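# Set the tub lid on the mat matching the picture

## Task

Place the tub lid on the mat so it lies at rest with the same facing and rotation shown in the reference image called manual; the lid must sit entirely within the mat, no other object may be on the mat, and nothing may be left tipped over.

## Robot and tools

Robot: one arm with a two-finger parallel gripper and a single camera, cam_wrist (672x504, fisheye), carried on the wrist. The arm's base sits at (0, 0, +0.360) m in the scene frame with quat_wxyz (+0.891, +0.184, +0.416, -0.001), so it may lean relative to the table. A two-camera stand is fixed to the floor beside the table; avoid hitting it. Loose objects can occasionally get a small shove from outside.

Frames. Scene frame: origin on the table surface straight under the base, +z up, +y to the left when facing +x. Reported hand poses, velocities and targets are in this frame. Offsets you send are instead along the Hand target's own axes. For the gripper, +z is the direction the fingers point and y is the axis along which they open and close. end_effector_position is the spot between the pads, roughly 1 cm short of the tips. Reported pose can be a few cm wrong, worse at long reach.

A row (used by execute_actions and move): 7 numbers, each in [-1, 1], ordered dx, dy, dz, rx, ry, rz, opening. The first six are an offset (not a pose) from the Hand target as it stood when the action or move began, along that target's axes; 1.0 equals 0.6 m for dx, dy, dz and 180 degrees for the rotation vector rx, ry, rz. opening is absolute: +1 fully open (0.094 m), -1 closed. There is only one arm, so each row describes just it.

execute_actions(actions, cameras): actions is a list of actions; each action is a list of up to 15 rows, one per 1/30 s step. A short action keeps its last row for the remaining steps. Every row in an action counts from that action's starting Hand target, not the previous row, and every new action starts from the current Hand target, so sending the same offset twice moves twice. Images are returned only when actions is [] or cameras names them (["all"], [], or names; an unknown name voids the call).

move(target, speed, blend, opening_speed, grip_force, blocking, cameras): target is one row or a list of up to 15 rows, all offsets from the same starting Hand target. speed is the top path speed in m/s, 0.002 to 2.9 (default 0.25), rotations capped at twice that in rad/s; one value or one per segment. blend, in m, rounds the corners at intermediate targets (0 means stop at each). opening_speed is the rate of the opening command per second on the -1..+1 scale, at least 0.2. grip_force is a per-pad force cap of 10 to 50 N that persists until changed; lower values close slowly. blocking=false returns after about 0.5 s while the motion continues. The path is straight and ignores obstacles; faster means harder impacts and more drift from the path. Keep paths away from the arm's own base, which can flip the shoulder posture. The result adds a move: line: done (within 10 mm and 2 degrees, at rest), off_target, moving, held, fault, plus which limits applied (paced = pose clipped, held = steps withheld). done or off_target says nothing about contact.

wait(seconds 0 to 10, cameras) lets time pass holding the last command; a running move carries on. stop(cameras) brakes a running move. zoom_image(camera "cam_wrist", region [x0, y0, x1, y1] pixels, at most 504 by 504) magnifies part of the newest image. show_instructions() redisplays the reference image. finished_scene(scene) ends the scene irreversibly; call it only when the lid is placed.

Results: state line with end_effector_position (m) and end_effector_quat_wxyz in the scene frame; Hand target (your last command after clipping, base for the next offsets); Tool commands; Joint positions (rad, last value the measured opening in m); joint velocities (may be omitted when all are within noise); joint torques (include gravity, have per-unit offsets, joints 1-3 wrap at ±28 N m); grip_measured on the opening scale (reads up to ~2.5 mm wide when empty, somewhat narrower than a squeezed part); grip_effort_nm (motor effort, negative closing, not a pad force); motor temperatures; MOTOR HOT from 75 °C. At 90 °C the arm folds and stops working; at 100 °C it collapses. Holding loads, stretching out, or pushing into unreachable poses heats motors.

Control notes: commanded orientation is clipped to 40 degrees from the current one each step. Friction and gravity can leave the hand a few cm off; resend the missing offset if needed. A blocked arm keeps pressing until commanded back past the gripper. To keep the fingers unchanged, resend their current command, since 0 means half open. Joint ranges (rad): waist -2.618 to 3.054, shoulder 0 to 3.142, elbow 0 to 3.142 (straight 2.901), wrist pitch and yaw -1.571 to 1.571, wrist roll -2.094 to 2.094.

Avoid: dropping the lid from height, releasing it while it moves, fast collisions or hard presses against the table or fixed items, knocking anything off the table (that fails), and leaving other objects on the mat. Close gently with opening_speed on fragile items, and release by commanding an opening well above grip_measured.

Each tool is called after "Request:" as name(argument=value, ...) on one line, values as JSON.

Reference images:

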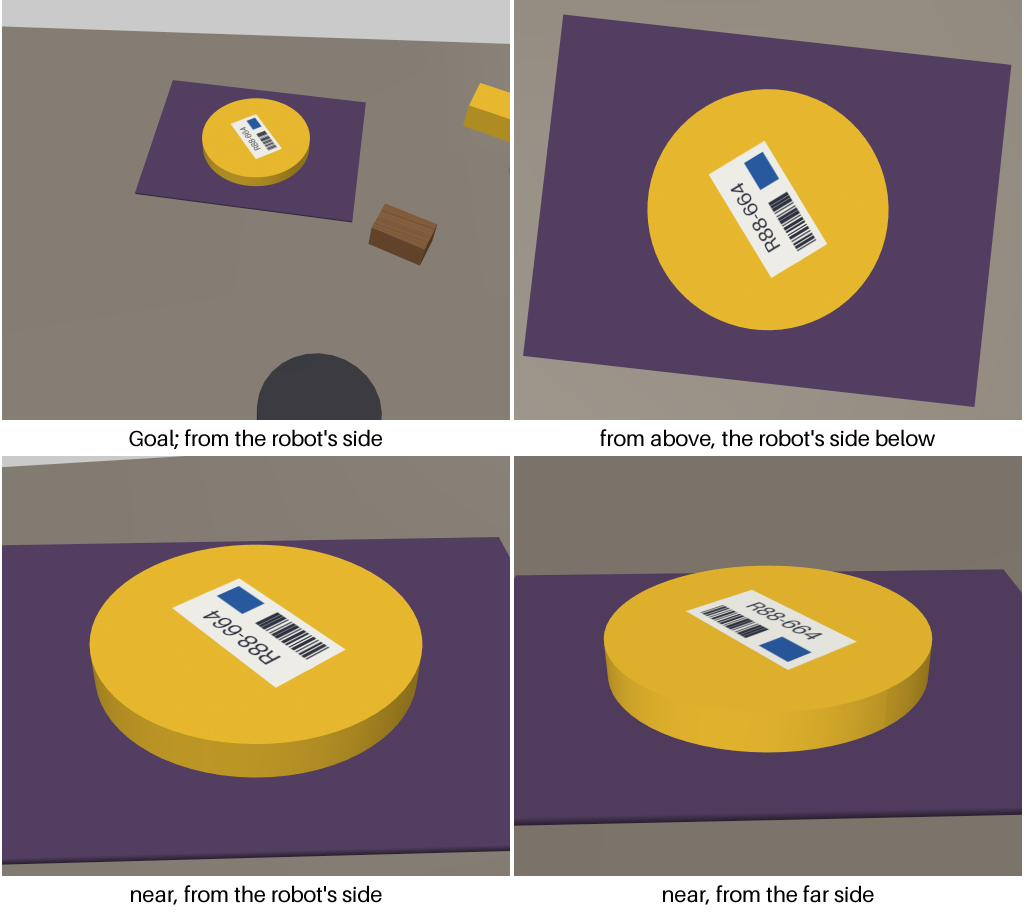

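## Session

Request:
execute_actions(actions=[])

Scene clock: 0.00 s.
end_effector_position=(+0.3016, -0.3020, +0.3125) grip_measured=+1.000 grip_effort_nm=n/a end_effector_quat_wxyz=(+0.160, -0.049, +0.975, +0.143)
Joint positions: [-1.489 1.5 1.484 -1.431 -1.147 -1.728 0.094]
Joint velocities: within noise
Joint torques (N m): no reading
Motor temperatures (°C): [27 23 27 27 23 22 24]
Heat: 27 °C.
Hand target: +0.3021, -0.3040, +0.3141; +0.163, -0.049, +0.976, +0.139
Tool commands: gripper/opening=+1.0

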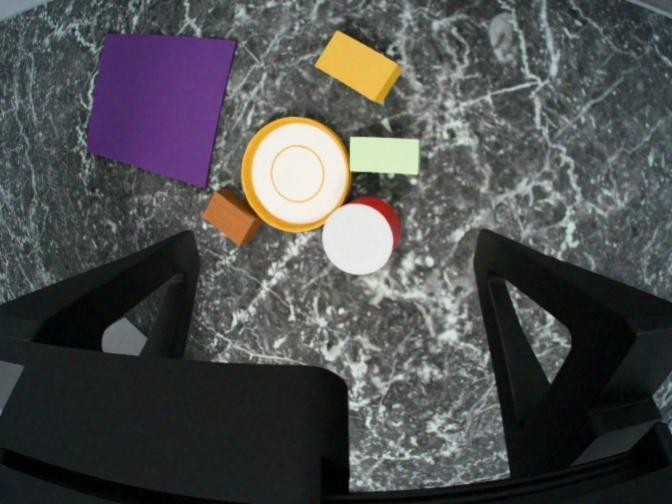

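Request:
zoom_image(camera="cam_wrist", region=[190, 100, 440, 290])

Request:
zoom_image(camera="cam_wrist", region=[70, 20, 430, 290])

Scaled by 2.016 from the camera's 672x504 image, which has a finer 960x720 frame.

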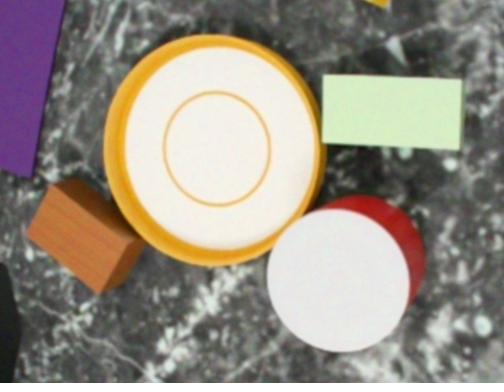

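Scaled by 1.400 from the camera's 672x504 image, which has a finer 960x720 frame.

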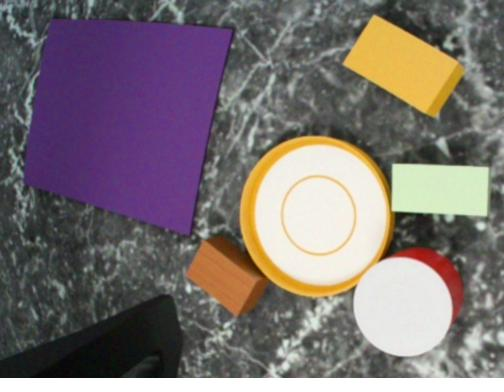

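Request:
move(target=[-0.065, 0.126, 0.287, 0.0872, 0.108, 0, 1], speed=0.3, cameras=["cam_wrist"])

Scene clock: 4.40 s.
end_effector_position=(+0.3828, -0.1831, +0.1917) grip_measured=+1.000 grip_effort_nm=0.03 end_effector_quat_wxyz=(+0.003, -0.051, +0.999, -0.005)
Joint positions: [-0.465 1.222 1.074 -0.47 -0.033 -0.548 0.094]
Joint torques (N m): [0.42 -10.29 2.92 0.53 0.04 0.02]
Heat: 27 °C.
Hand target: +0.3807, -0.1804, +0.1900; +0.002, -0.049, +0.999, -0.005
Off the commanded pose: 0.004 m, 0 deg.
move: done

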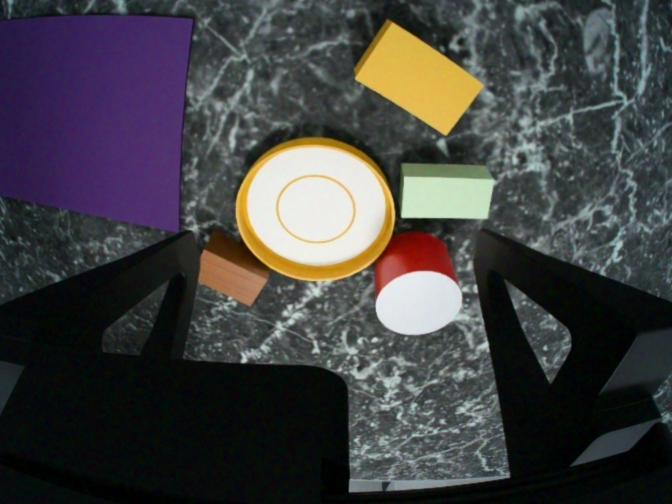

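Request:
zoom_image(camera="cam_wrist", region=[220, 120, 420, 290])

Scaled by 2.520 from the camera's 672x504 image, which has a finer 960x720 frame.

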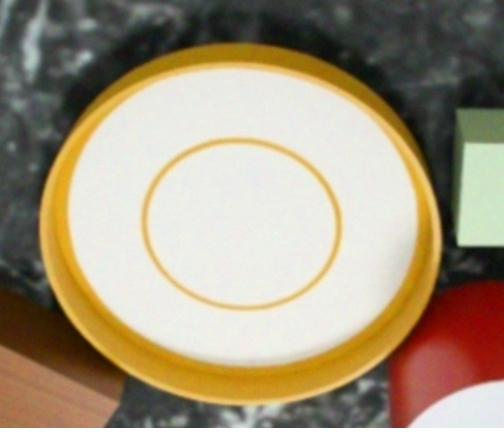

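Request:
move(target=[0.0875, 0.108, 0.2, 0, 0, 0.129, 1], speed=0.3, cameras=["cam_wrist"])

Scene clock: 8.23 s.
end_effector_position=(+0.3289, -0.1276, +0.0752) grip_measured=+1.000 grip_effort_nm=0.03 end_effector_quat_wxyz=(+0.012, +0.152, +0.988, -0.006)
Joint positions: [-0.358 1.534 0.789 0.144 0.054 -0.079 0.094]
Joint torques (N m): [1.05 -7.39 0.47 0.57 0.05 0.02]
Heat: 27 °C.
Hand target: +0.3225, -0.1222, +0.0691; +0.003, +0.153, +0.988, -0.005
Off the commanded pose: 0.010 m, 1 deg.
move: done

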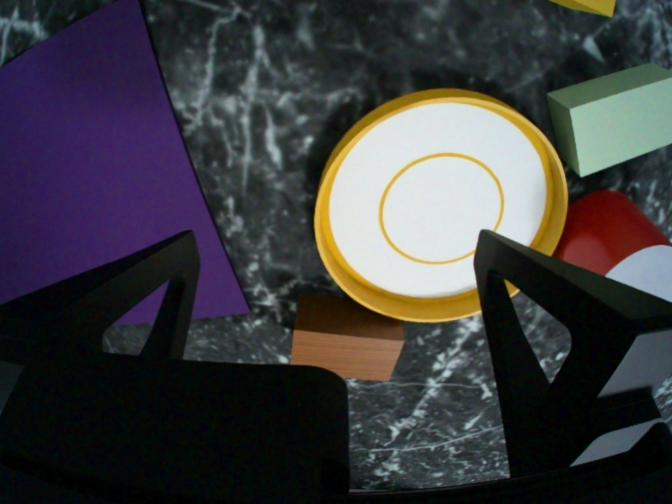

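Request:
move(target=[0.0167, 0.013, 0.083, 0, 0, 0, 1], speed=0.12, cameras=["cam_wrist"])

Scene clock: 9.53 s.
end_effector_position=(+0.3194, -0.1166, +0.0250) grip_measured=+1.000 grip_effort_nm=0.03 end_effector_quat_wxyz=(+0.008, +0.152, +0.988, -0.005)
Joint positions: [-0.345 1.752 0.843 0.3 0.064 -0.072 0.094]
Joint torques (N m): [1.16 -7.39 0.2 0.53 0.05 0.06]
Heat: 27 °C.
Hand target: +0.3155, -0.1123, +0.0192; +0.003, +0.153, +0.988, -0.005
Off the commanded pose: 0.008 m, 1 deg.
move: done

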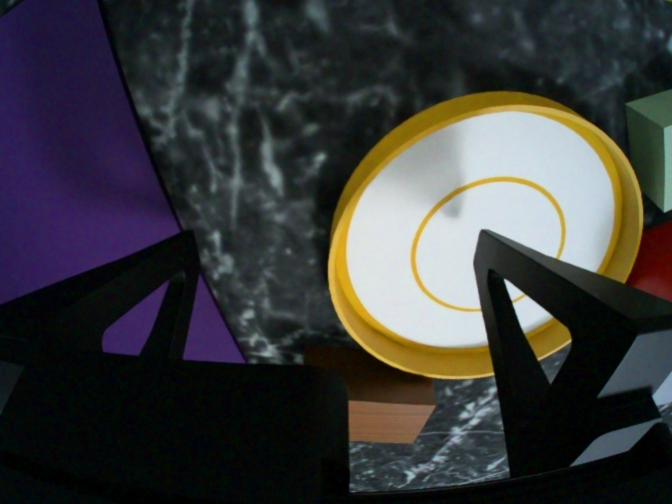

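Request:
move(target=[0, 0, 0.018, 0, 0, 0, 1], speed=0.05, cameras=["cam_wrist"])

Scene clock: 10.50 s.
end_effector_position=(+0.3208, -0.1165, +0.0153) grip_measured=+1.000 grip_effort_nm=0.02 end_effector_quat_wxyz=(+0.009, +0.152, +0.988, -0.005)
Joint positions: [-0.345 1.794 0.869 0.318 0.064 -0.072 0.094]
Joint torques (N m): [0.96 -7.23 0.28 0.62 0.04 0.02]
Heat: 27 °C.
Hand target: +0.3155, -0.1124, +0.0084; +0.003, +0.153, +0.988, -0.005
Off the commanded pose: 0.010 m, 1 deg.
move: done

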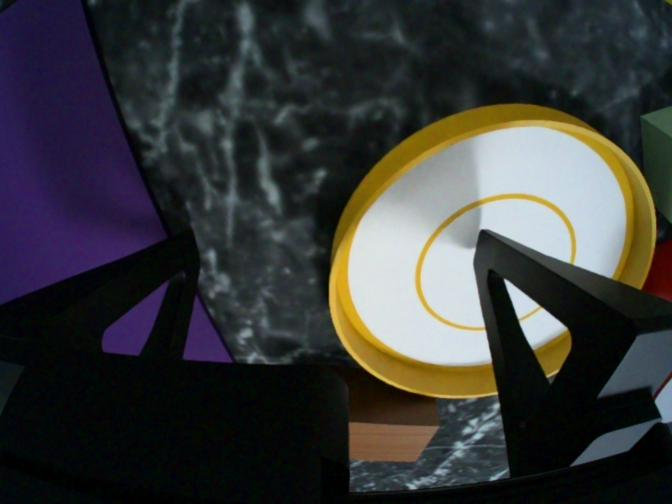

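Request:
move(target=[[0.015, 0, 0.004, 0, 0, 0, 1],[0.015, 0, 0.004, 0, 0, 0, -0.95]], speed=0.05, opening_speed=1.0, grip_force=30, cameras=["cam_wrist"])

Scene clock: 17.13 s.
end_effector_position=(+0.3170, -0.1149, +0.0125) grip_measured=-0.937 grip_effort_nm=-0.59 end_effector_quat_wxyz=(+0.014, +0.152, +0.988, -0.006)
Joint positions: [-0.345 1.808 0.851 0.36 0.064 -0.072 0.003]
Joint torques (N m): [0.84 -7.23 -0.55 0.6 0 0.03]
Heat: 27 °C.
Hand target: +0.3070, -0.1097, +0.0059; +0.003, +0.153, +0.988, -0.005
Off the commanded pose: 0.013 m, 1 deg.
grip_force (N): 30
move: off_target; target 2's new opening was sent with the hand 0.013 m and 1 deg from that target

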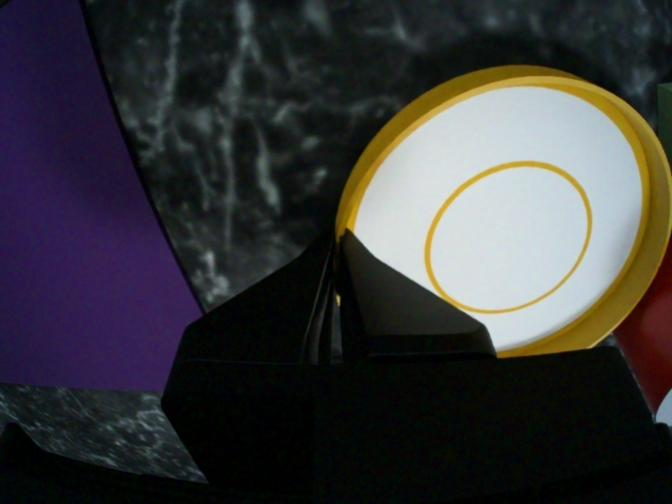

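Request:
move(target=[-0.01, 0, -0.15, 0, 0, 0, -0.95], speed=0.15, cameras=["cam_wrist"])

Scene clock: 18.83 s.
end_effector_position=(+0.3155, -0.1134, +0.0929) grip_measured=-0.938 grip_effort_nm=-0.63 end_effector_quat_wxyz=(+0.008, +0.152, +0.988, -0.004)
Joint positions: [-0.325 1.448 0.7 0.137 0.08 -0.06 0.003]
Joint torques (N m): [1.13 -9.63 0.14 0.31 0.1 0.06]
Heat: 27 °C.
Hand target: +0.3124, -0.1107, +0.0960; +0.003, +0.153, +0.988, -0.005
Off the commanded pose: 0.005 m, 1 deg.
grip_force (N): 30
move: done

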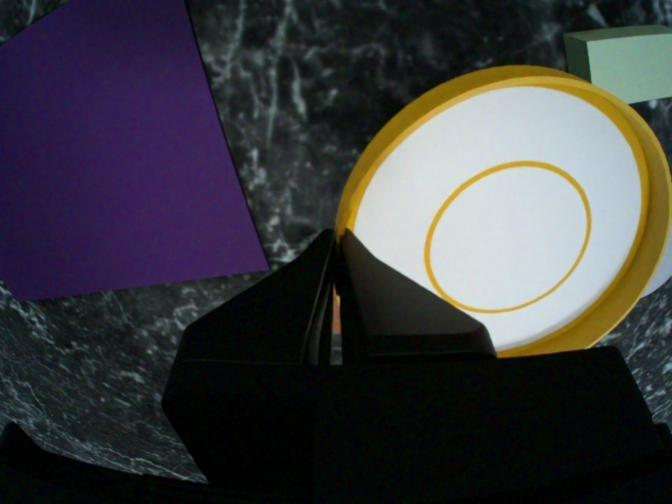

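Request:
move(target=[0.039, -0.171, -0.033, 0, 0, 0, -0.95], speed=0.15, cameras=["cam_wrist"])

Scene clock: 20.77 s.
end_effector_position=(+0.2560, -0.1984, +0.1122) grip_measured=-0.938 grip_effort_nm=-0.63 end_effector_quat_wxyz=(-0.001, +0.155, +0.988, -0.004)
Joint positions: [-0.727 1.393 0.654 0.09 -0.242 -0.292 0.003]
Joint torques (N m): [-1.74 -9.29 1.26 0.29 -0.09 -0.08]
Heat: 27 °C.
Hand target: +0.2588, -0.2010, +0.1164; +0.003, +0.153, +0.988, -0.004
Off the commanded pose: 0.006 m, 1 deg.
grip_force (N): 30
move: done

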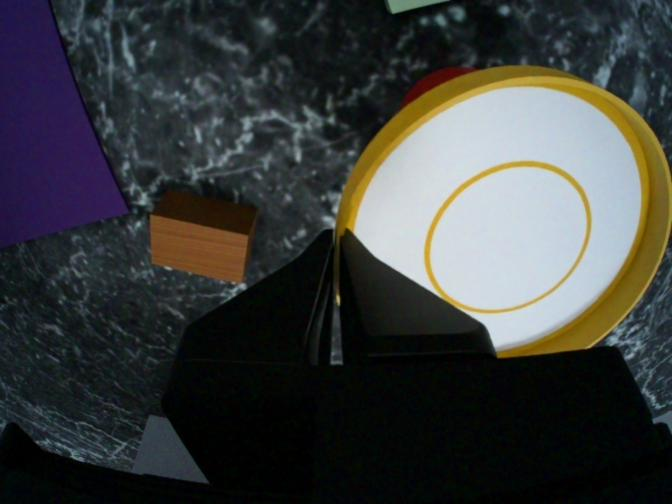

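Request:
move(target=[[-0.0125, -0.0067, 0.06, 0, 0, 0, -0.95],[-0.0125, -0.0067, 0.077, 0, 0, 0, -0.95]], speed=[0.12, 0.03], blend=[0.005, 0], cameras=["cam_wrist"])

Scene clock: 22.20 s.
end_effector_position=(+0.2675, -0.2090, +0.0767) grip_measured=-0.938 grip_effort_nm=-0.63 end_effector_quat_wxyz=(+0.008, +0.150, +0.989, -0.005)
Joint positions: [-0.708 1.563 0.747 0.187 -0.232 -0.287 0.003]
Joint torques (N m): [-0.87 -6.76 1.11 0.54 0.06 0.05]
Heat: 27 °C.
Hand target: +0.2651, -0.2076, +0.0703; +0.003, +0.153, +0.988, -0.005
Off the commanded pose: 0.007 m, 1 deg.
grip_force (N): 30
move: done

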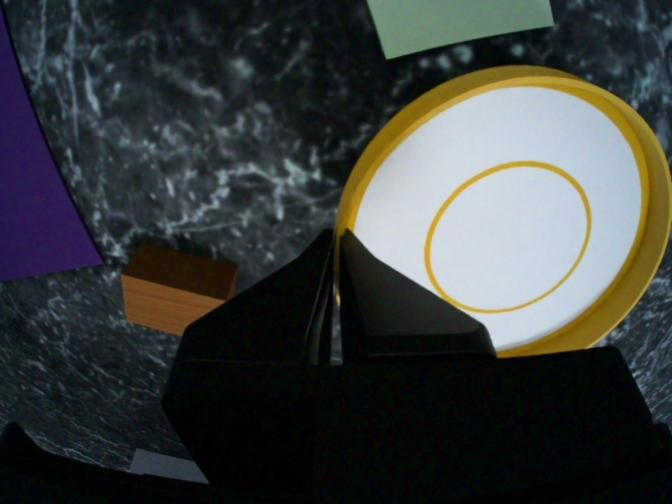

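Request:
move(target=[0, 0, 0.012, 0, 0, 0, -0.95], speed=0.03)

Request:
move(target=[0, 0, 0.01, 0, 0, 0, -0.95], speed=0.03, cameras=["cam_wrist"])

Scene clock: 23.17 s.
end_effector_position=(+0.2677, -0.2093, +0.0697) grip_measured=-0.938 grip_effort_nm=-0.63 end_effector_quat_wxyz=(+0.008, +0.150, +0.989, -0.005)
Joint positions: [-0.702 1.594 0.76 0.207 -0.228 -0.283 0.003]
Joint torques (N m): [-0.91 -6.8 1.03 0.6 0.05 0.07]
Heat: 27 °C.
Hand target: +0.2651, -0.2077, +0.0631; +0.003, +0.153, +0.988, -0.005
Off the commanded pose: 0.007 m, 1 deg.
grip_force (N): 30
move: done

Scene clock: 23.87 s.
end_effector_position=(+0.2673, -0.2097, +0.0662) grip_measured=-0.938 grip_effort_nm=-0.63 end_effector_quat_wxyz=(+0.007, +0.151, +0.988, -0.006)
Joint positions: [-0.7 1.61 0.767 0.214 -0.223 -0.281 0.003]
Joint torques (N m): [-0.77 -6 1.29 0.64 0.03 0.05]
Heat: 27 °C.
Hand target: +0.2652, -0.2078, +0.0571; +0.003, +0.153, +0.988, -0.005
Off the commanded pose: 0.010 m, 1 deg.
grip_force (N): 30
move: done

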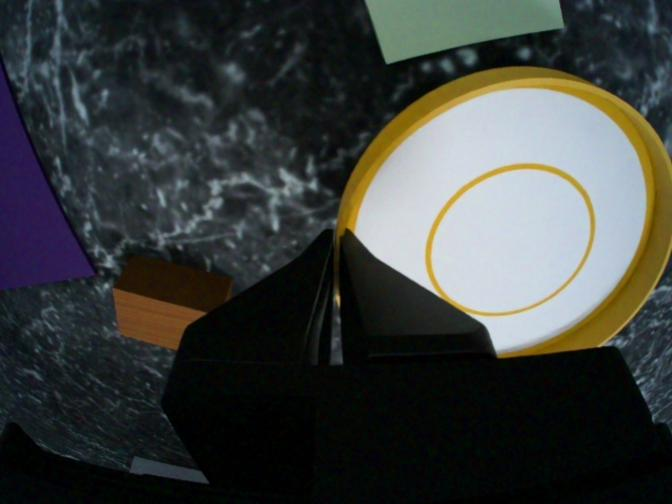

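Request:
move(target=[[0, 0, -0.003, 0, 0, 0, -0.95],[0, 0, -0.003, 0, 0, 0, -0.5],[-0.05, 0, -0.2, 0, 0, 0, -0.5]], speed=[0.05, 0.05, 0.15], cameras=["cam_wrist"])

Scene clock: 26.90 s.
end_effector_position=(+0.2900, -0.2119, +0.1719) grip_measured=-0.502 grip_effort_nm=0.15 end_effector_quat_wxyz=(-0.002, +0.155, +0.988, -0.003)
Joint positions: [-0.759 1.184 0.786 -0.259 -0.269 -0.314 0.023]
Joint torques (N m): [-1.98 -9.31 3.48 0.22 -0.14 -0.11]
Heat: 27 °C.
Hand target: +0.2932, -0.2157, +0.1773; +0.003, +0.153, +0.988, -0.005
Off the commanded pose: 0.007 m, 1 deg.
grip_force (N): 30
move: done

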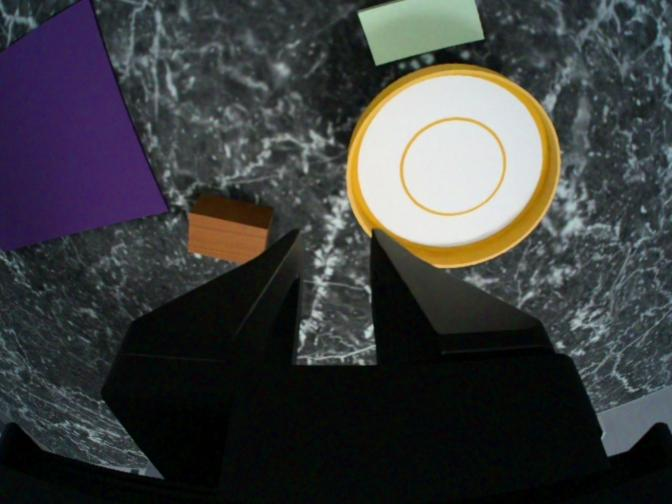

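Request:
move(target=[0.016, 0.145, 0.05, 0.344, 0.0132, 0.022, -0.255], speed=0.4, cameras=["cam_wrist"])

Scene clock: 34.27 s.
end_effector_position=(+0.3139, -0.1348, +0.1532) grip_measured=-0.257 grip_effort_nm=0.14 end_effector_quat_wxyz=(-0.092, +0.167, +0.839, -0.509)
Joint positions: [0.086 1.983 1.36 -1.255 1.314 1.322 0.035]
Joint torques (N m): [3.49 -7.45 1.21 -1.11 0.08 0.06]
Heat: 27 °C.
Hand target: +0.3104, -0.1301, +0.1466; -0.096, +0.165, +0.839, -0.509
Off the commanded pose: 0.009 m, 0 deg.
grip_force (N): 30
move: done

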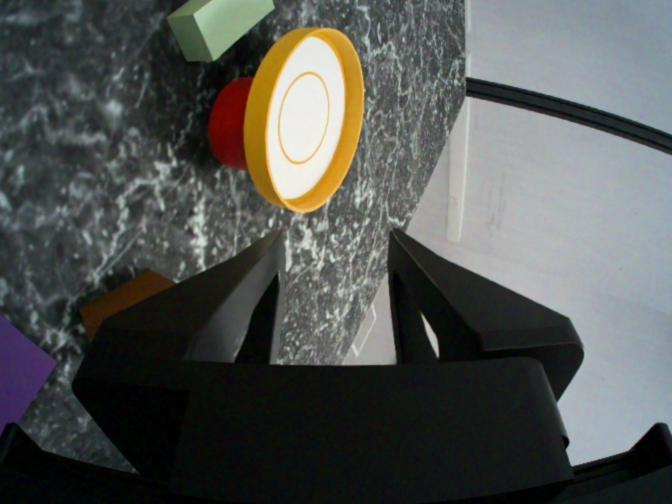

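Request:
move(target=[0.007, 0.09, 0.108, 0, 0, 0, -0.255], speed=0.2, cameras=["cam_wrist"])

Scene clock: 36.50 s.
end_effector_position=(+0.2904, -0.1543, +0.0649) grip_measured=-0.257 grip_effort_nm=0.14 end_effector_quat_wxyz=(-0.106, +0.153, +0.841, -0.508)
Joint positions: [-0.056 2.128 1.314 -0.546 1.316 0.745 0.035]
Joint torques (N m): [2.35 -11.51 -0.99 -0.46 0.37 -0.04]
Heat: 27 °C.
Hand target: +0.2951, -0.1587, +0.0686; -0.095, +0.165, +0.839, -0.509
Off the commanded pose: 0.007 m, 2 deg.
grip_force (N): 30
move: done

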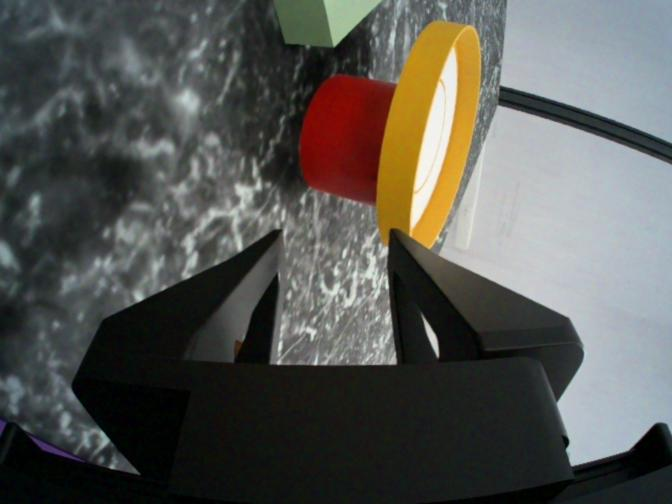

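Request:
move(target=[-0.018, -0.0355, 0.0565, 0, 0, 0, -0.255], speed=0.1, cameras=["cam_wrist"])

Scene clock: 38.33 s.
end_effector_position=(+0.2834, -0.1950, +0.0667) grip_measured=-0.257 grip_effort_nm=0.14 end_effector_quat_wxyz=(-0.108, +0.154, +0.841, -0.507)
Joint positions: [-0.16 2.032 1.166 -0.16 1.273 0.397 0.035]
Joint torques (N m): [1.36 -11.63 -0.58 -0.01 0.48 -0.04]
Heat: 27 °C.
Hand target: +0.2900, -0.1998, +0.0718; -0.096, +0.165, +0.839, -0.509
Off the commanded pose: 0.010 m, 2 deg.
grip_force (N): 30
move: done

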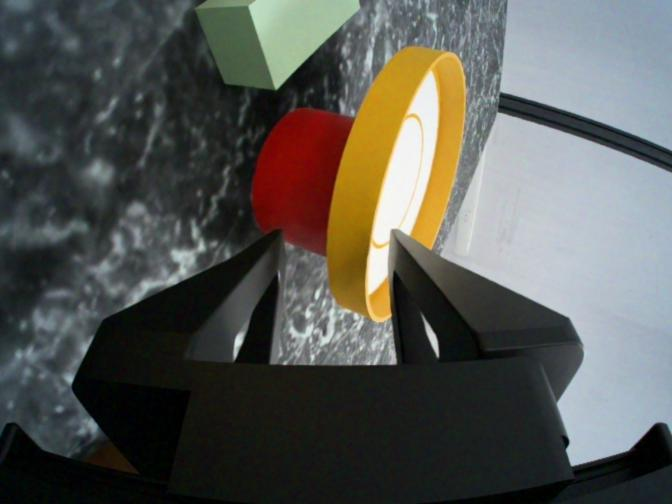

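Request:
move(target=[-0.0023, -0.0193, 0.0385, 0, 0, 0, -0.255], speed=0.08, cameras=["cam_wrist"])

Scene clock: 39.93 s.
end_effector_position=(+0.2761, -0.2191, +0.0658) grip_measured=-0.257 grip_effort_nm=0.14 end_effector_quat_wxyz=(-0.106, +0.155, +0.842, -0.506)
Joint positions: [-0.227 2.002 1.096 0.049 1.23 0.224 0.035]
Joint torques (N m): [0.69 -11.66 -0.77 0.27 0.52 -0.04]
Heat: 27 °C.
Hand target: +0.2816, -0.2243, +0.0714; -0.096, +0.165, +0.839, -0.509
Off the commanded pose: 0.009 m, 2 deg.
grip_force (N): 30
move: done

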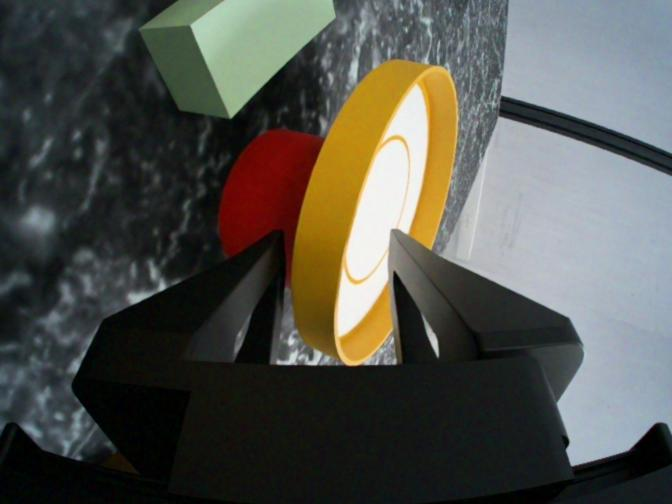

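Request:
move(target=[0.0017, -0.0453, -0.0105, 0.072, 0, 0, -0.255], speed=0.04, cameras=["cam_wrist"])

Scene clock: 43.73 s.
end_effector_position=(+0.2811, -0.2360, +0.1037) grip_measured=-0.257 grip_effort_nm=0.14 end_effector_quat_wxyz=(-0.108, +0.162, +0.779, -0.595)
Joint positions: [-0.227 2.033 1.249 -0.419 1.43 0.608 0.035]
Joint torques (N m): [1.92 -7.72 0.46 -0.49 0.63 0.06]
Motor temperatures (°C): [27 28 27 26 23 22 23]
Heat: 28 °C.
Hand target: +0.2778, -0.2303, +0.0984; -0.114, +0.153, +0.776, -0.601
Off the commanded pose: 0.008 m, 1 deg.
grip_force (N): 30
move: done

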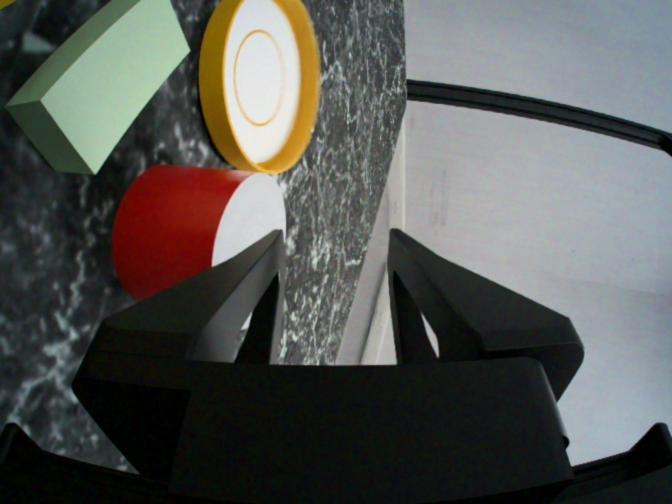

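Request:
zoom_image(camera="cam_wrist", region=[100, 0, 420, 260])

Scaled by 1.575 from the camera's 672x504 image, which has a finer 960x720 frame.

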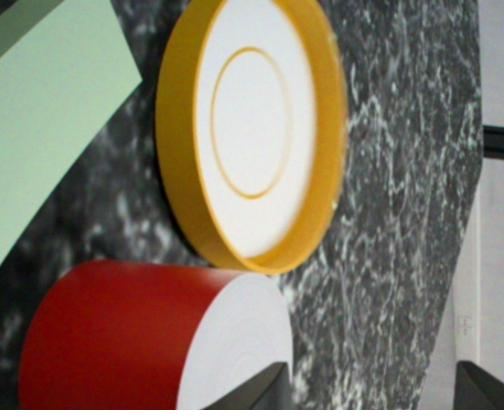

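Request:
move(target=[[0.003, -0.05, -0.19, 0, 0, 0, -0.255],[0.003, -0.2, -0.19, -0.33, 0, 0, -0.255]], speed=0.3, blend=[0.03, 0], cameras=["cam_wrist"])

Scene clock: 44.50 s.
end_effector_position=(+0.2820, -0.2304, +0.1047) grip_measured=-0.257 grip_effort_nm=0.14 end_effector_quat_wxyz=(-0.107, +0.158, +0.782, -0.593)
Joint positions: [-0.212 2.033 1.249 -0.453 1.433 0.638 0.035]
Joint torques (N m): [0.91 -9.99 -0.05 -0.4 0.46 0]
Heat: 28 °C.
Hand target: +0.2819, -0.2319, +0.1049; -0.106, +0.160, +0.781, -0.595 (not the last commanded pose)
Off the commanded pose: 0.159 m, 58 deg.
grip_force (N): 30
move: held (a check stopped the path); path passed 0 of 2 targets; limits=held
pose unreachable: on one or more control steps of this call, first in action 0 (counted from 0), an arm could not follow its commanded pose, so it was not sent that pose on those steps. It may still have moved: this result reports where it is.
cause: moving toward the commanded pose would bring two parts of the arm too close to each other (its wrist (the part past joint 4) and its wrist camera, with joints 5 (wrist yaw) and 6 (wrist roll) between them, 2 mm apart when it was first held).

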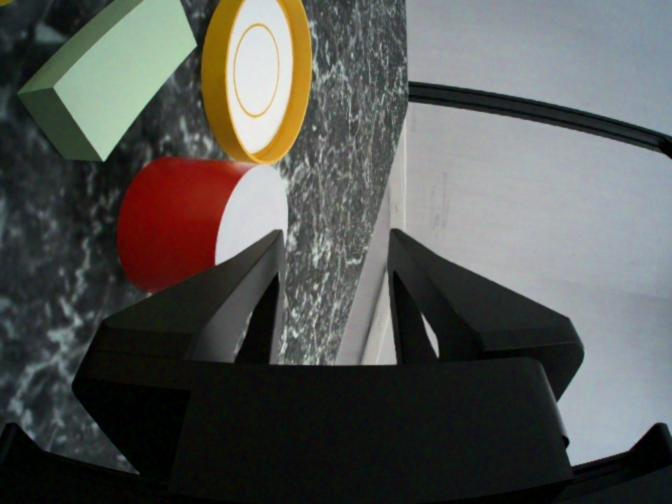

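Request:
move(target=[[0.003, 0, -0.05, -0.1, 0, 0, -0.255],[0.003, -0.2, -0.16, -0.33, 0, 0, -0.255]], speed=0.25, blend=[0.02, 0], cameras=["cam_wrist"])

Scene clock: 47.63 s.
end_effector_position=(+0.2937, -0.1704, +0.2398) grip_measured=-0.257 grip_effort_nm=0.14 end_effector_quat_wxyz=(-0.021, +0.190, +0.973, -0.128)
Joint positions: [-0.358 0.845 0.715 -0.49 0.308 0.001 0.035]
Joint torques (N m): [-0.69 -7.88 5.63 0.3 0.07 -0.05]
Heat: 28 °C.
Hand target: +0.2996, -0.1745, +0.2463; -0.013, +0.191, +0.973, -0.130
Off the commanded pose: 0.010 m, 1 deg.
grip_force (N): 30
move: done

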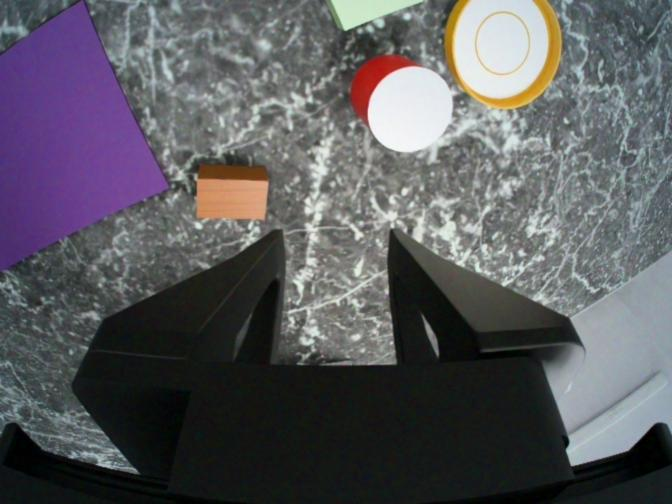

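Request:
move(target=[-0.087, -0.41, 0.317, -0.083, 0, 0, 0.28], speed=0.35, cameras=["cam_wrist"])

Scene clock: 50.83 s.
end_effector_position=(+0.2560, -0.4580, +0.1319) grip_measured=+0.278 grip_effort_nm=0.14 end_effector_quat_wxyz=(+0.019, +0.181, +0.983, -0.009)
Joint positions: [-1.259 1.952 1.68 -0.505 -0.664 -0.605 0.06]
Joint torques (N m): [-7.41 -8.77 4.63 0.22 -0.15 -0.11]
Heat: 28 °C.
Hand target: +0.2430, -0.4608, +0.1271; +0.012, +0.191, +0.981, -0.002
Off the commanded pose: 0.014 m, 2 deg.
grip_force (N): 30
move: off_target

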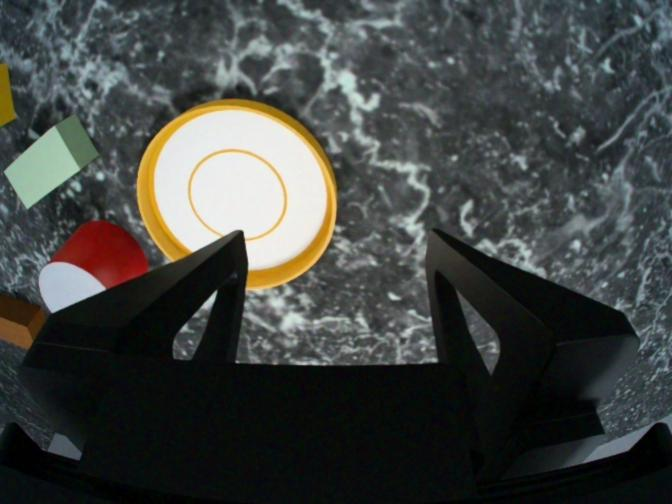

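Request:
move(target=[0.075, 0.012, 0.155, 0, 0, 0, 0.28], speed=0.2, cameras=["cam_wrist"])

Scene clock: 52.43 s.
end_effector_position=(+0.2111, -0.4384, +0.0391) grip_measured=+0.278 grip_effort_nm=0.14 end_effector_quat_wxyz=(+0.015, +0.187, +0.982, -0.002)
Joint positions: [-1.184 2.149 1.595 -0.205 -0.615 -0.54 0.06]
Joint torques (N m): [-6.19 -9.47 2.59 0.47 0.02 0.01]
Heat: 28 °C.
Hand target: +0.2061, -0.4379, +0.0330; +0.012, +0.191, +0.981, -0.002
Off the commanded pose: 0.008 m, 1 deg.
grip_force (N): 30
move: done

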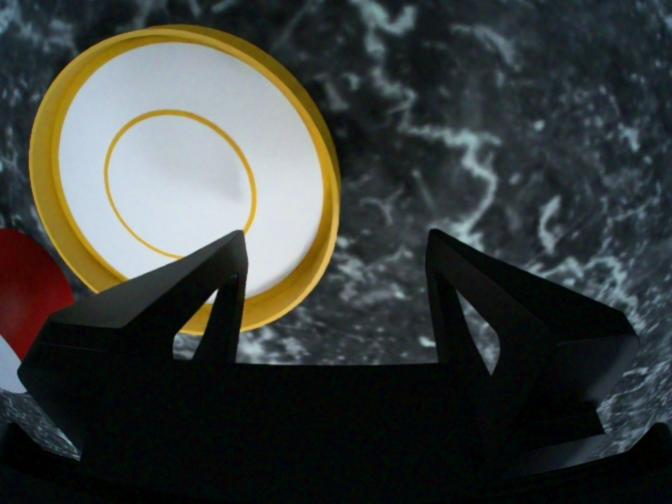

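Request:
move(target=[[0, 0.002, 0.044, 0, 0, 0, 0.28],[0, 0.002, 0.044, 0, 0, 0, -0.95]], speed=0.1, opening_speed=1.0, cameras=["cam_wrist"], grip_force=40)

Scene clock: 56.17 s.
end_effector_position=(+0.2150, -0.4416, +0.0193) grip_measured=-0.945 grip_effort_nm=-0.76 end_effector_quat_wxyz=(+0.018, +0.186, +0.982, -0.008)
Joint positions: [-1.156 2.204 1.642 -0.167 -0.589 -0.511 0.003]
Joint torques (N m): [-5.86 -8.36 3.07 0.52 0.01 0.04]
Heat: 28 °C.
Hand target: +0.2073, -0.4371, +0.0066; +0.012, +0.191, +0.981, -0.002
Off the commanded pose: 0.016 m, 1 deg.
grip_force (N): 40
move: off_target; target 2's new opening was sent with the hand 0.015 m and 1 deg from that target

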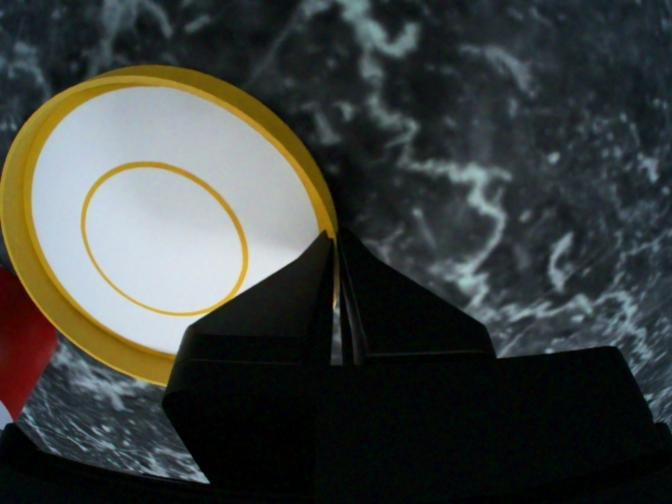

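Request:
move(target=[[0, 0, -0.25, 0, 0, 0, -0.95],[0.08, 0.333, -0.302, 0.418, -0.136, -0.168, -0.95]], speed=[0.15, 0.2], blend=[0.03, 0], cameras=["cam_wrist"])

Scene clock: 62.40 s.
end_effector_position=(+0.2364, -0.2344, +0.1905) grip_measured=-0.946 grip_effort_nm=-0.82 end_effector_quat_wxyz=(-0.012, -0.022, +0.849, -0.529)
Joint positions: [-0.285 1.748 0.267 1.565 1.09 -0.861 0.003]
Joint torques (N m): [0.76 -5.16 -1.58 1.53 0.48 -0.03]
Heat: 29 °C.
Hand target: +0.2337, -0.2323, +0.1867; +0.085, -0.088, +0.768, -0.629
Off the commanded pose: 0.005 m, 20 deg.
joint sent to its limit — joint 4 (wrist pitch), upper limit. The joint targets are off in orientation, not in position.
grip_force (N): 40
move: off_target

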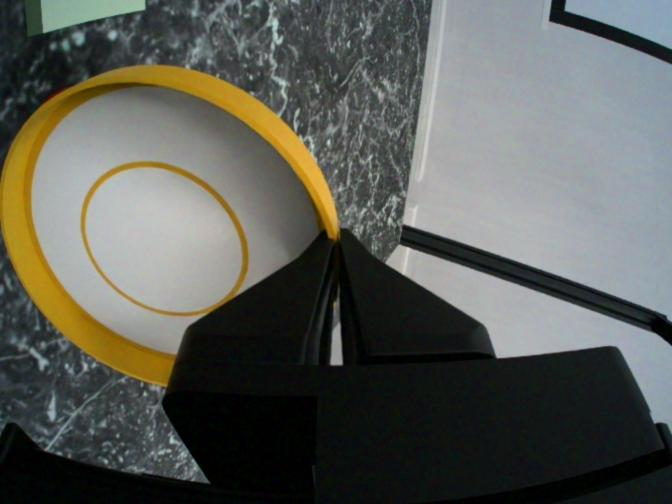

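Request:
move(target=[-0.043, -0.003, 0.0175, 0.004, 0.199, 0.0395, -0.95], speed=0.2, cameras=["cam_wrist"])

Scene clock: 65.13 s.
end_effector_position=(+0.2663, -0.2413, +0.1915) grip_measured=-0.946 grip_effort_nm=-0.82 end_effector_quat_wxyz=(-0.074, +0.136, +0.752, -0.640)
Joint positions: [-0.208 1.811 0.65 1.211 1.568 -0.623 0.003]
Joint torques (N m): [1.44 -6.67 -0.44 1.14 0.64 0.04]
Heat: 29 °C.
Hand target: +0.2612, -0.2365, +0.1870; -0.116, +0.157, +0.757, -0.624
Off the commanded pose: 0.008 m, 6 deg.
joint sent to its limit — joint 5 (wrist yaw), upper limit. The joint targets are off in orientation, not in position.
grip_force (N): 40
move: off_target

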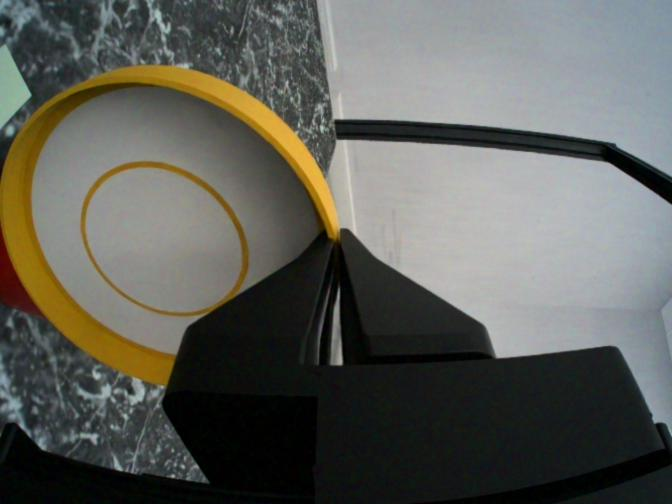

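Request:
move(target=[0.0255, 0.109, 0.013, 0, 0, 0, -0.95], speed=0.12, cameras=["cam_wrist"])

Scene clock: 67.03 s.
end_effector_position=(+0.2565, -0.2266, +0.1260) grip_measured=-0.946 grip_effort_nm=-0.82 end_effector_quat_wxyz=(-0.082, +0.132, +0.749, -0.644)
Joint positions: [-0.208 2.107 0.83 1.259 1.583 -0.57 0.003]
Joint torques (N m): [0.65 -6.45 -0.75 1.27 0.52 0.01]
Heat: 29 °C.
Hand target: +0.2503, -0.2264, +0.1210; -0.116, +0.157, +0.757, -0.624
Off the commanded pose: 0.008 m, 5 deg.
joint sent to its limit — joint 5 (wrist yaw), upper limit. The joint targets are off in orientation, not in position.
grip_force (N): 40
move: off_target

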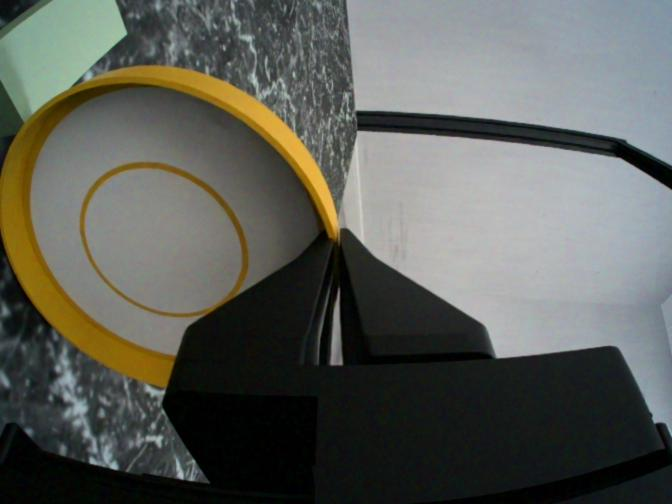

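Request:
move(target=[-0.002, 0.0167, 0.0117, 0, 0, 0, -0.95], speed=0.05, cameras=["cam_wrist"])

Scene clock: 68.90 s.
end_effector_position=(+0.2566, -0.2330, +0.1236) grip_measured=-0.946 grip_effort_nm=-0.82 end_effector_quat_wxyz=(-0.086, +0.142, +0.741, -0.651)
Joint positions: [-0.226 2.162 0.865 1.446 1.592 -0.724 0.003]
Joint torques (N m): [0.5 -4.96 0.53 1.01 0.35 0.18]
Heat: 28 °C.
Hand target: +0.2497, -0.2316, +0.1099; -0.116, +0.157, +0.757, -0.624
Off the commanded pose: 0.016 m, 5 deg.
joint read past its limit — joint 5 (wrist yaw), upper limit.
grip_force (N): 40
move: off_target

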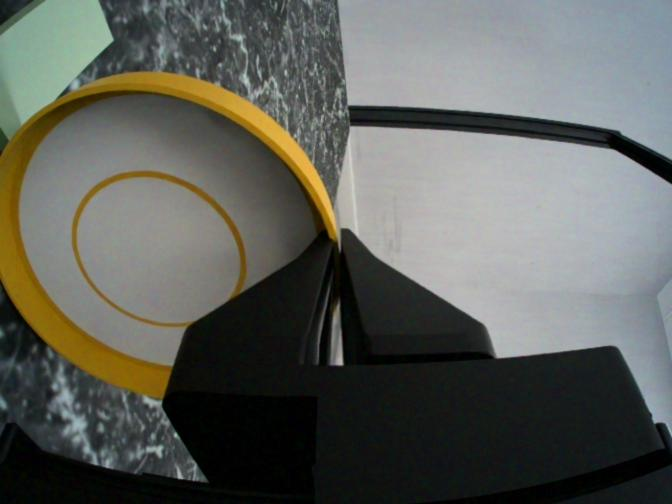

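Request:
move(target=[[0, -0.015, 0, 0, 0, 0, -0.95],[0, -0.015, 0, 0, 0, 0, -0.6],[0, -0.015, -0.07, 0, 0, 0, -0.6]], speed=[0.05, 0.05, 0.06], opening_speed=0.4, cameras=["cam_wrist"])

Scene clock: 72.43 s.
end_effector_position=(+0.2614, -0.1965, +0.1233) grip_measured=-0.602 grip_effort_nm=0.15 end_effector_quat_wxyz=(-0.071, +0.112, +0.773, -0.620)
Joint positions: [-0.124 2.176 0.796 1.573 1.589 -0.806 0.019]
Joint torques (N m): [2.35 -9.78 -2.63 1.28 0.36 0.12]
Heat: 28 °C.
Hand target: +0.2645, -0.1950, +0.1268; -0.116, +0.157, +0.757, -0.624
Off the commanded pose: 0.005 m, 8 deg.
joint read past its limit — joint 4 (wrist pitch), upper limit; joint 5 (wrist yaw), upper limit.
joint sent to its limit — joint 4 (wrist pitch), upper limit; joint 5 (wrist yaw), upper limit. The joint targets are off in orientation, not in position.
grip_force (N): 40
move: off_target; target 2's new opening was sent with the hand 0.010 m and 5 deg from that target

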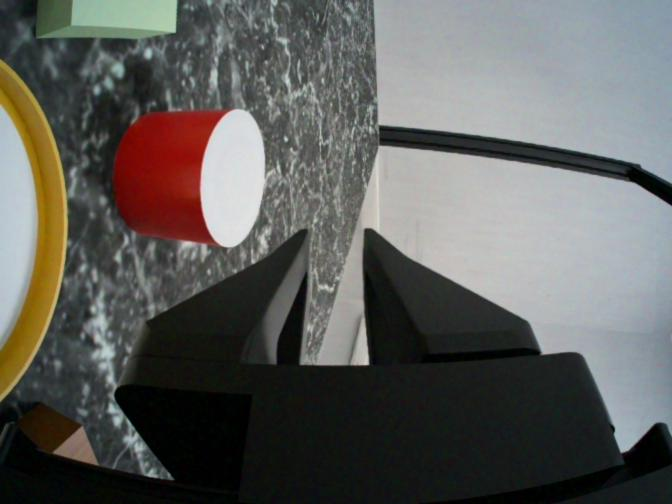

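Request:
move(target=[[0.0, -0.1, -0.03, -0.1, 0, 0, -0.6],[0.0, -0.25, -0.04, -0.4, 0, 0, 0.5]], speed=0.3, blend=[0.03, 0], cameras=["cam_wrist"])

Scene clock: 78.40 s.
end_effector_position=(+0.2579, -0.1967, +0.2774) grip_measured=+0.498 grip_effort_nm=0.15 end_effector_quat_wxyz=(+0.002, +0.195, +0.979, -0.062)
Joint positions: [-0.9 0.682 0.696 -0.631 -0.279 -0.302 0.07]
Joint torques (N m): [-0.96 -4.08 6.15 0.37 -0.06 -0.09]
Heat: 28 °C.
Hand target: +0.2595, -0.1991, +0.2787; -0.001, +0.196, +0.979, -0.060
Off the commanded pose: 0.003 m, 0 deg.
grip_force (N): 40
move: done

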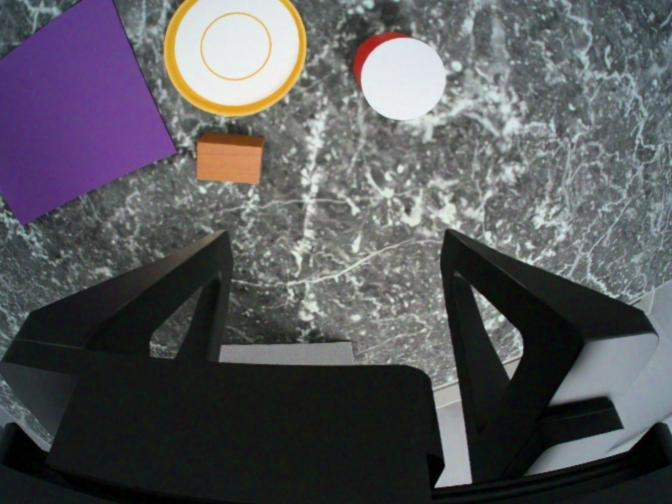

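Request:
move(target=[-0.033, -0.10, 0.277, -0.039, 0, 0, 1], speed=0.3, cameras=["cam_wrist"])

Scene clock: 80.23 s.
end_effector_position=(+0.2529, -0.2780, +0.1256) grip_measured=+0.998 grip_effort_nm=0.14 end_effector_quat_wxyz=(+0.010, +0.195, +0.981, -0.003)
Joint positions: [-0.976 1.486 0.868 -0.066 -0.451 -0.369 0.094]
Joint torques (N m): [-3.14 -6.82 2.56 0.52 -0.14 -0.08]
Heat: 28 °C.
Hand target: +0.2504, -0.2809, +0.1210; +0.010, +0.195, +0.981, +0.000
Off the commanded pose: 0.006 m, 0 deg.
grip_force (N): 40
move: done

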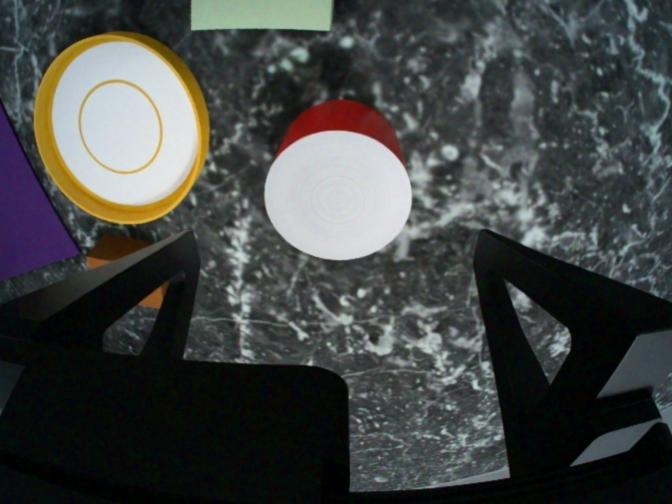

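Request:
move(target=[[0.015, 0, 0.15, 0, 0, 0, 1],[0.015, 0, 0.15, 0, 0, 0, 0.2]], speed=0.15, grip_force=25)

Scene clock: 83.67 s.
end_effector_position=(+0.2481, -0.2797, +0.0376) grip_measured=+0.475 grip_effort_nm=-0.48 end_effector_quat_wxyz=(+0.015, +0.192, +0.981, -0.001)
Joint positions: [-0.883 1.82 0.973 0.196 -0.386 -0.308 0.069]
Joint torques (N m): [-2.61 -7.61 1.03 0.55 0.02 0.05]
Heat: 28 °C.
Hand target: +0.2440, -0.2778, +0.0309; +0.011, +0.195, +0.981, +0.000
Off the commanded pose: 0.008 m, 1 deg.
grip_force (N): 25
move: done

Request:
move(target=[[0, 0, -0.15, 0, 0, 0, 0.2],[-0.362, 0.312, -0.15, 0, 0, 0, 0.2]], speed=0.3, blend=[0.03, 0], cameras=["cam_wrist"])

Scene clock: 85.97 s.
end_effector_position=(+0.5144, -0.1860, +0.1318) grip_measured=+0.473 grip_effort_nm=-0.54 end_effector_quat_wxyz=(+0.018, +0.192, +0.981, +0.003)
Joint positions: [-0.317 1.707 1.741 -0.628 0.068 0.023 0.069]
Joint torques (N m): [0.55 -11.92 7.02 0.28 0.04 0.08]
Heat: 29 °C.
Hand target: +0.5144, -0.1878, +0.1262; +0.011, +0.195, +0.981, +0.000
Off the commanded pose: 0.006 m, 1 deg.
grip_force (N): 25
move: done

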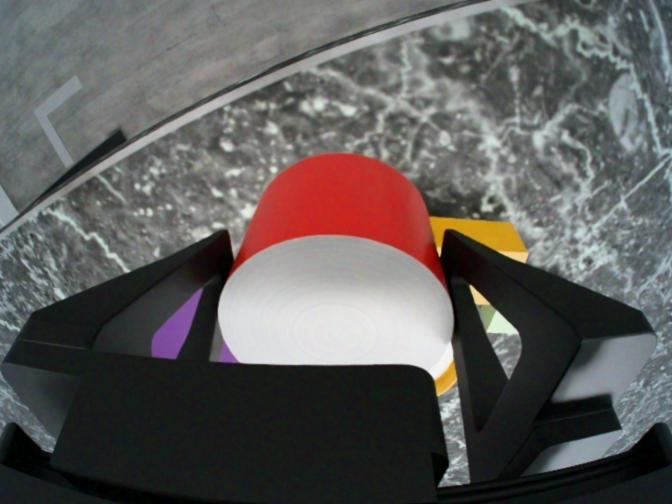

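Request:
move(target=[[0.382, -0.228, 0, 0, 0, 0, 0.2],[0.382, -0.228, 0.153, 0, 0, 0, 0.2]], speed=[0.3, 0.1], blend=[0.01, 0], cameras=["cam_wrist"])

Scene clock: 89.10 s.
end_effector_position=(+0.2536, -0.2261, +0.0358) grip_measured=+0.473 grip_effort_nm=-0.54 end_effector_quat_wxyz=(+0.010, +0.194, +0.981, +0.004)
Joint positions: [-0.754 1.766 0.836 0.292 -0.287 -0.227 0.069]
Joint torques (N m): [-1.54 -7.09 0.53 0.68 0.08 0.05]
Heat: 29 °C.
Hand target: +0.2523, -0.2267, +0.0291; +0.011, +0.195, +0.981, +0.000
Off the commanded pose: 0.007 m, 0 deg.
grip_force (N): 25
move: done

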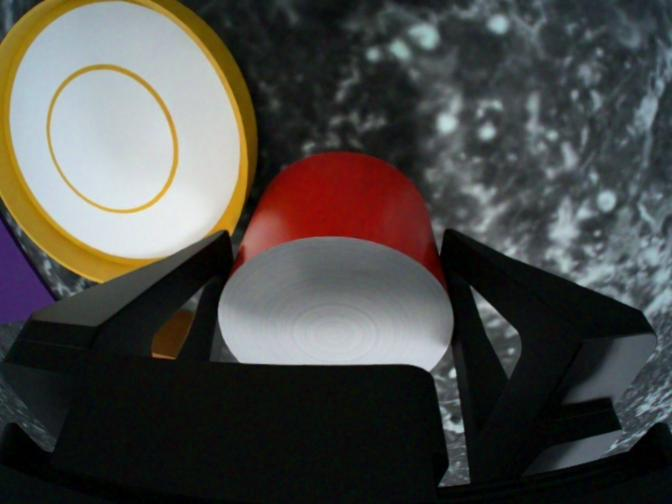

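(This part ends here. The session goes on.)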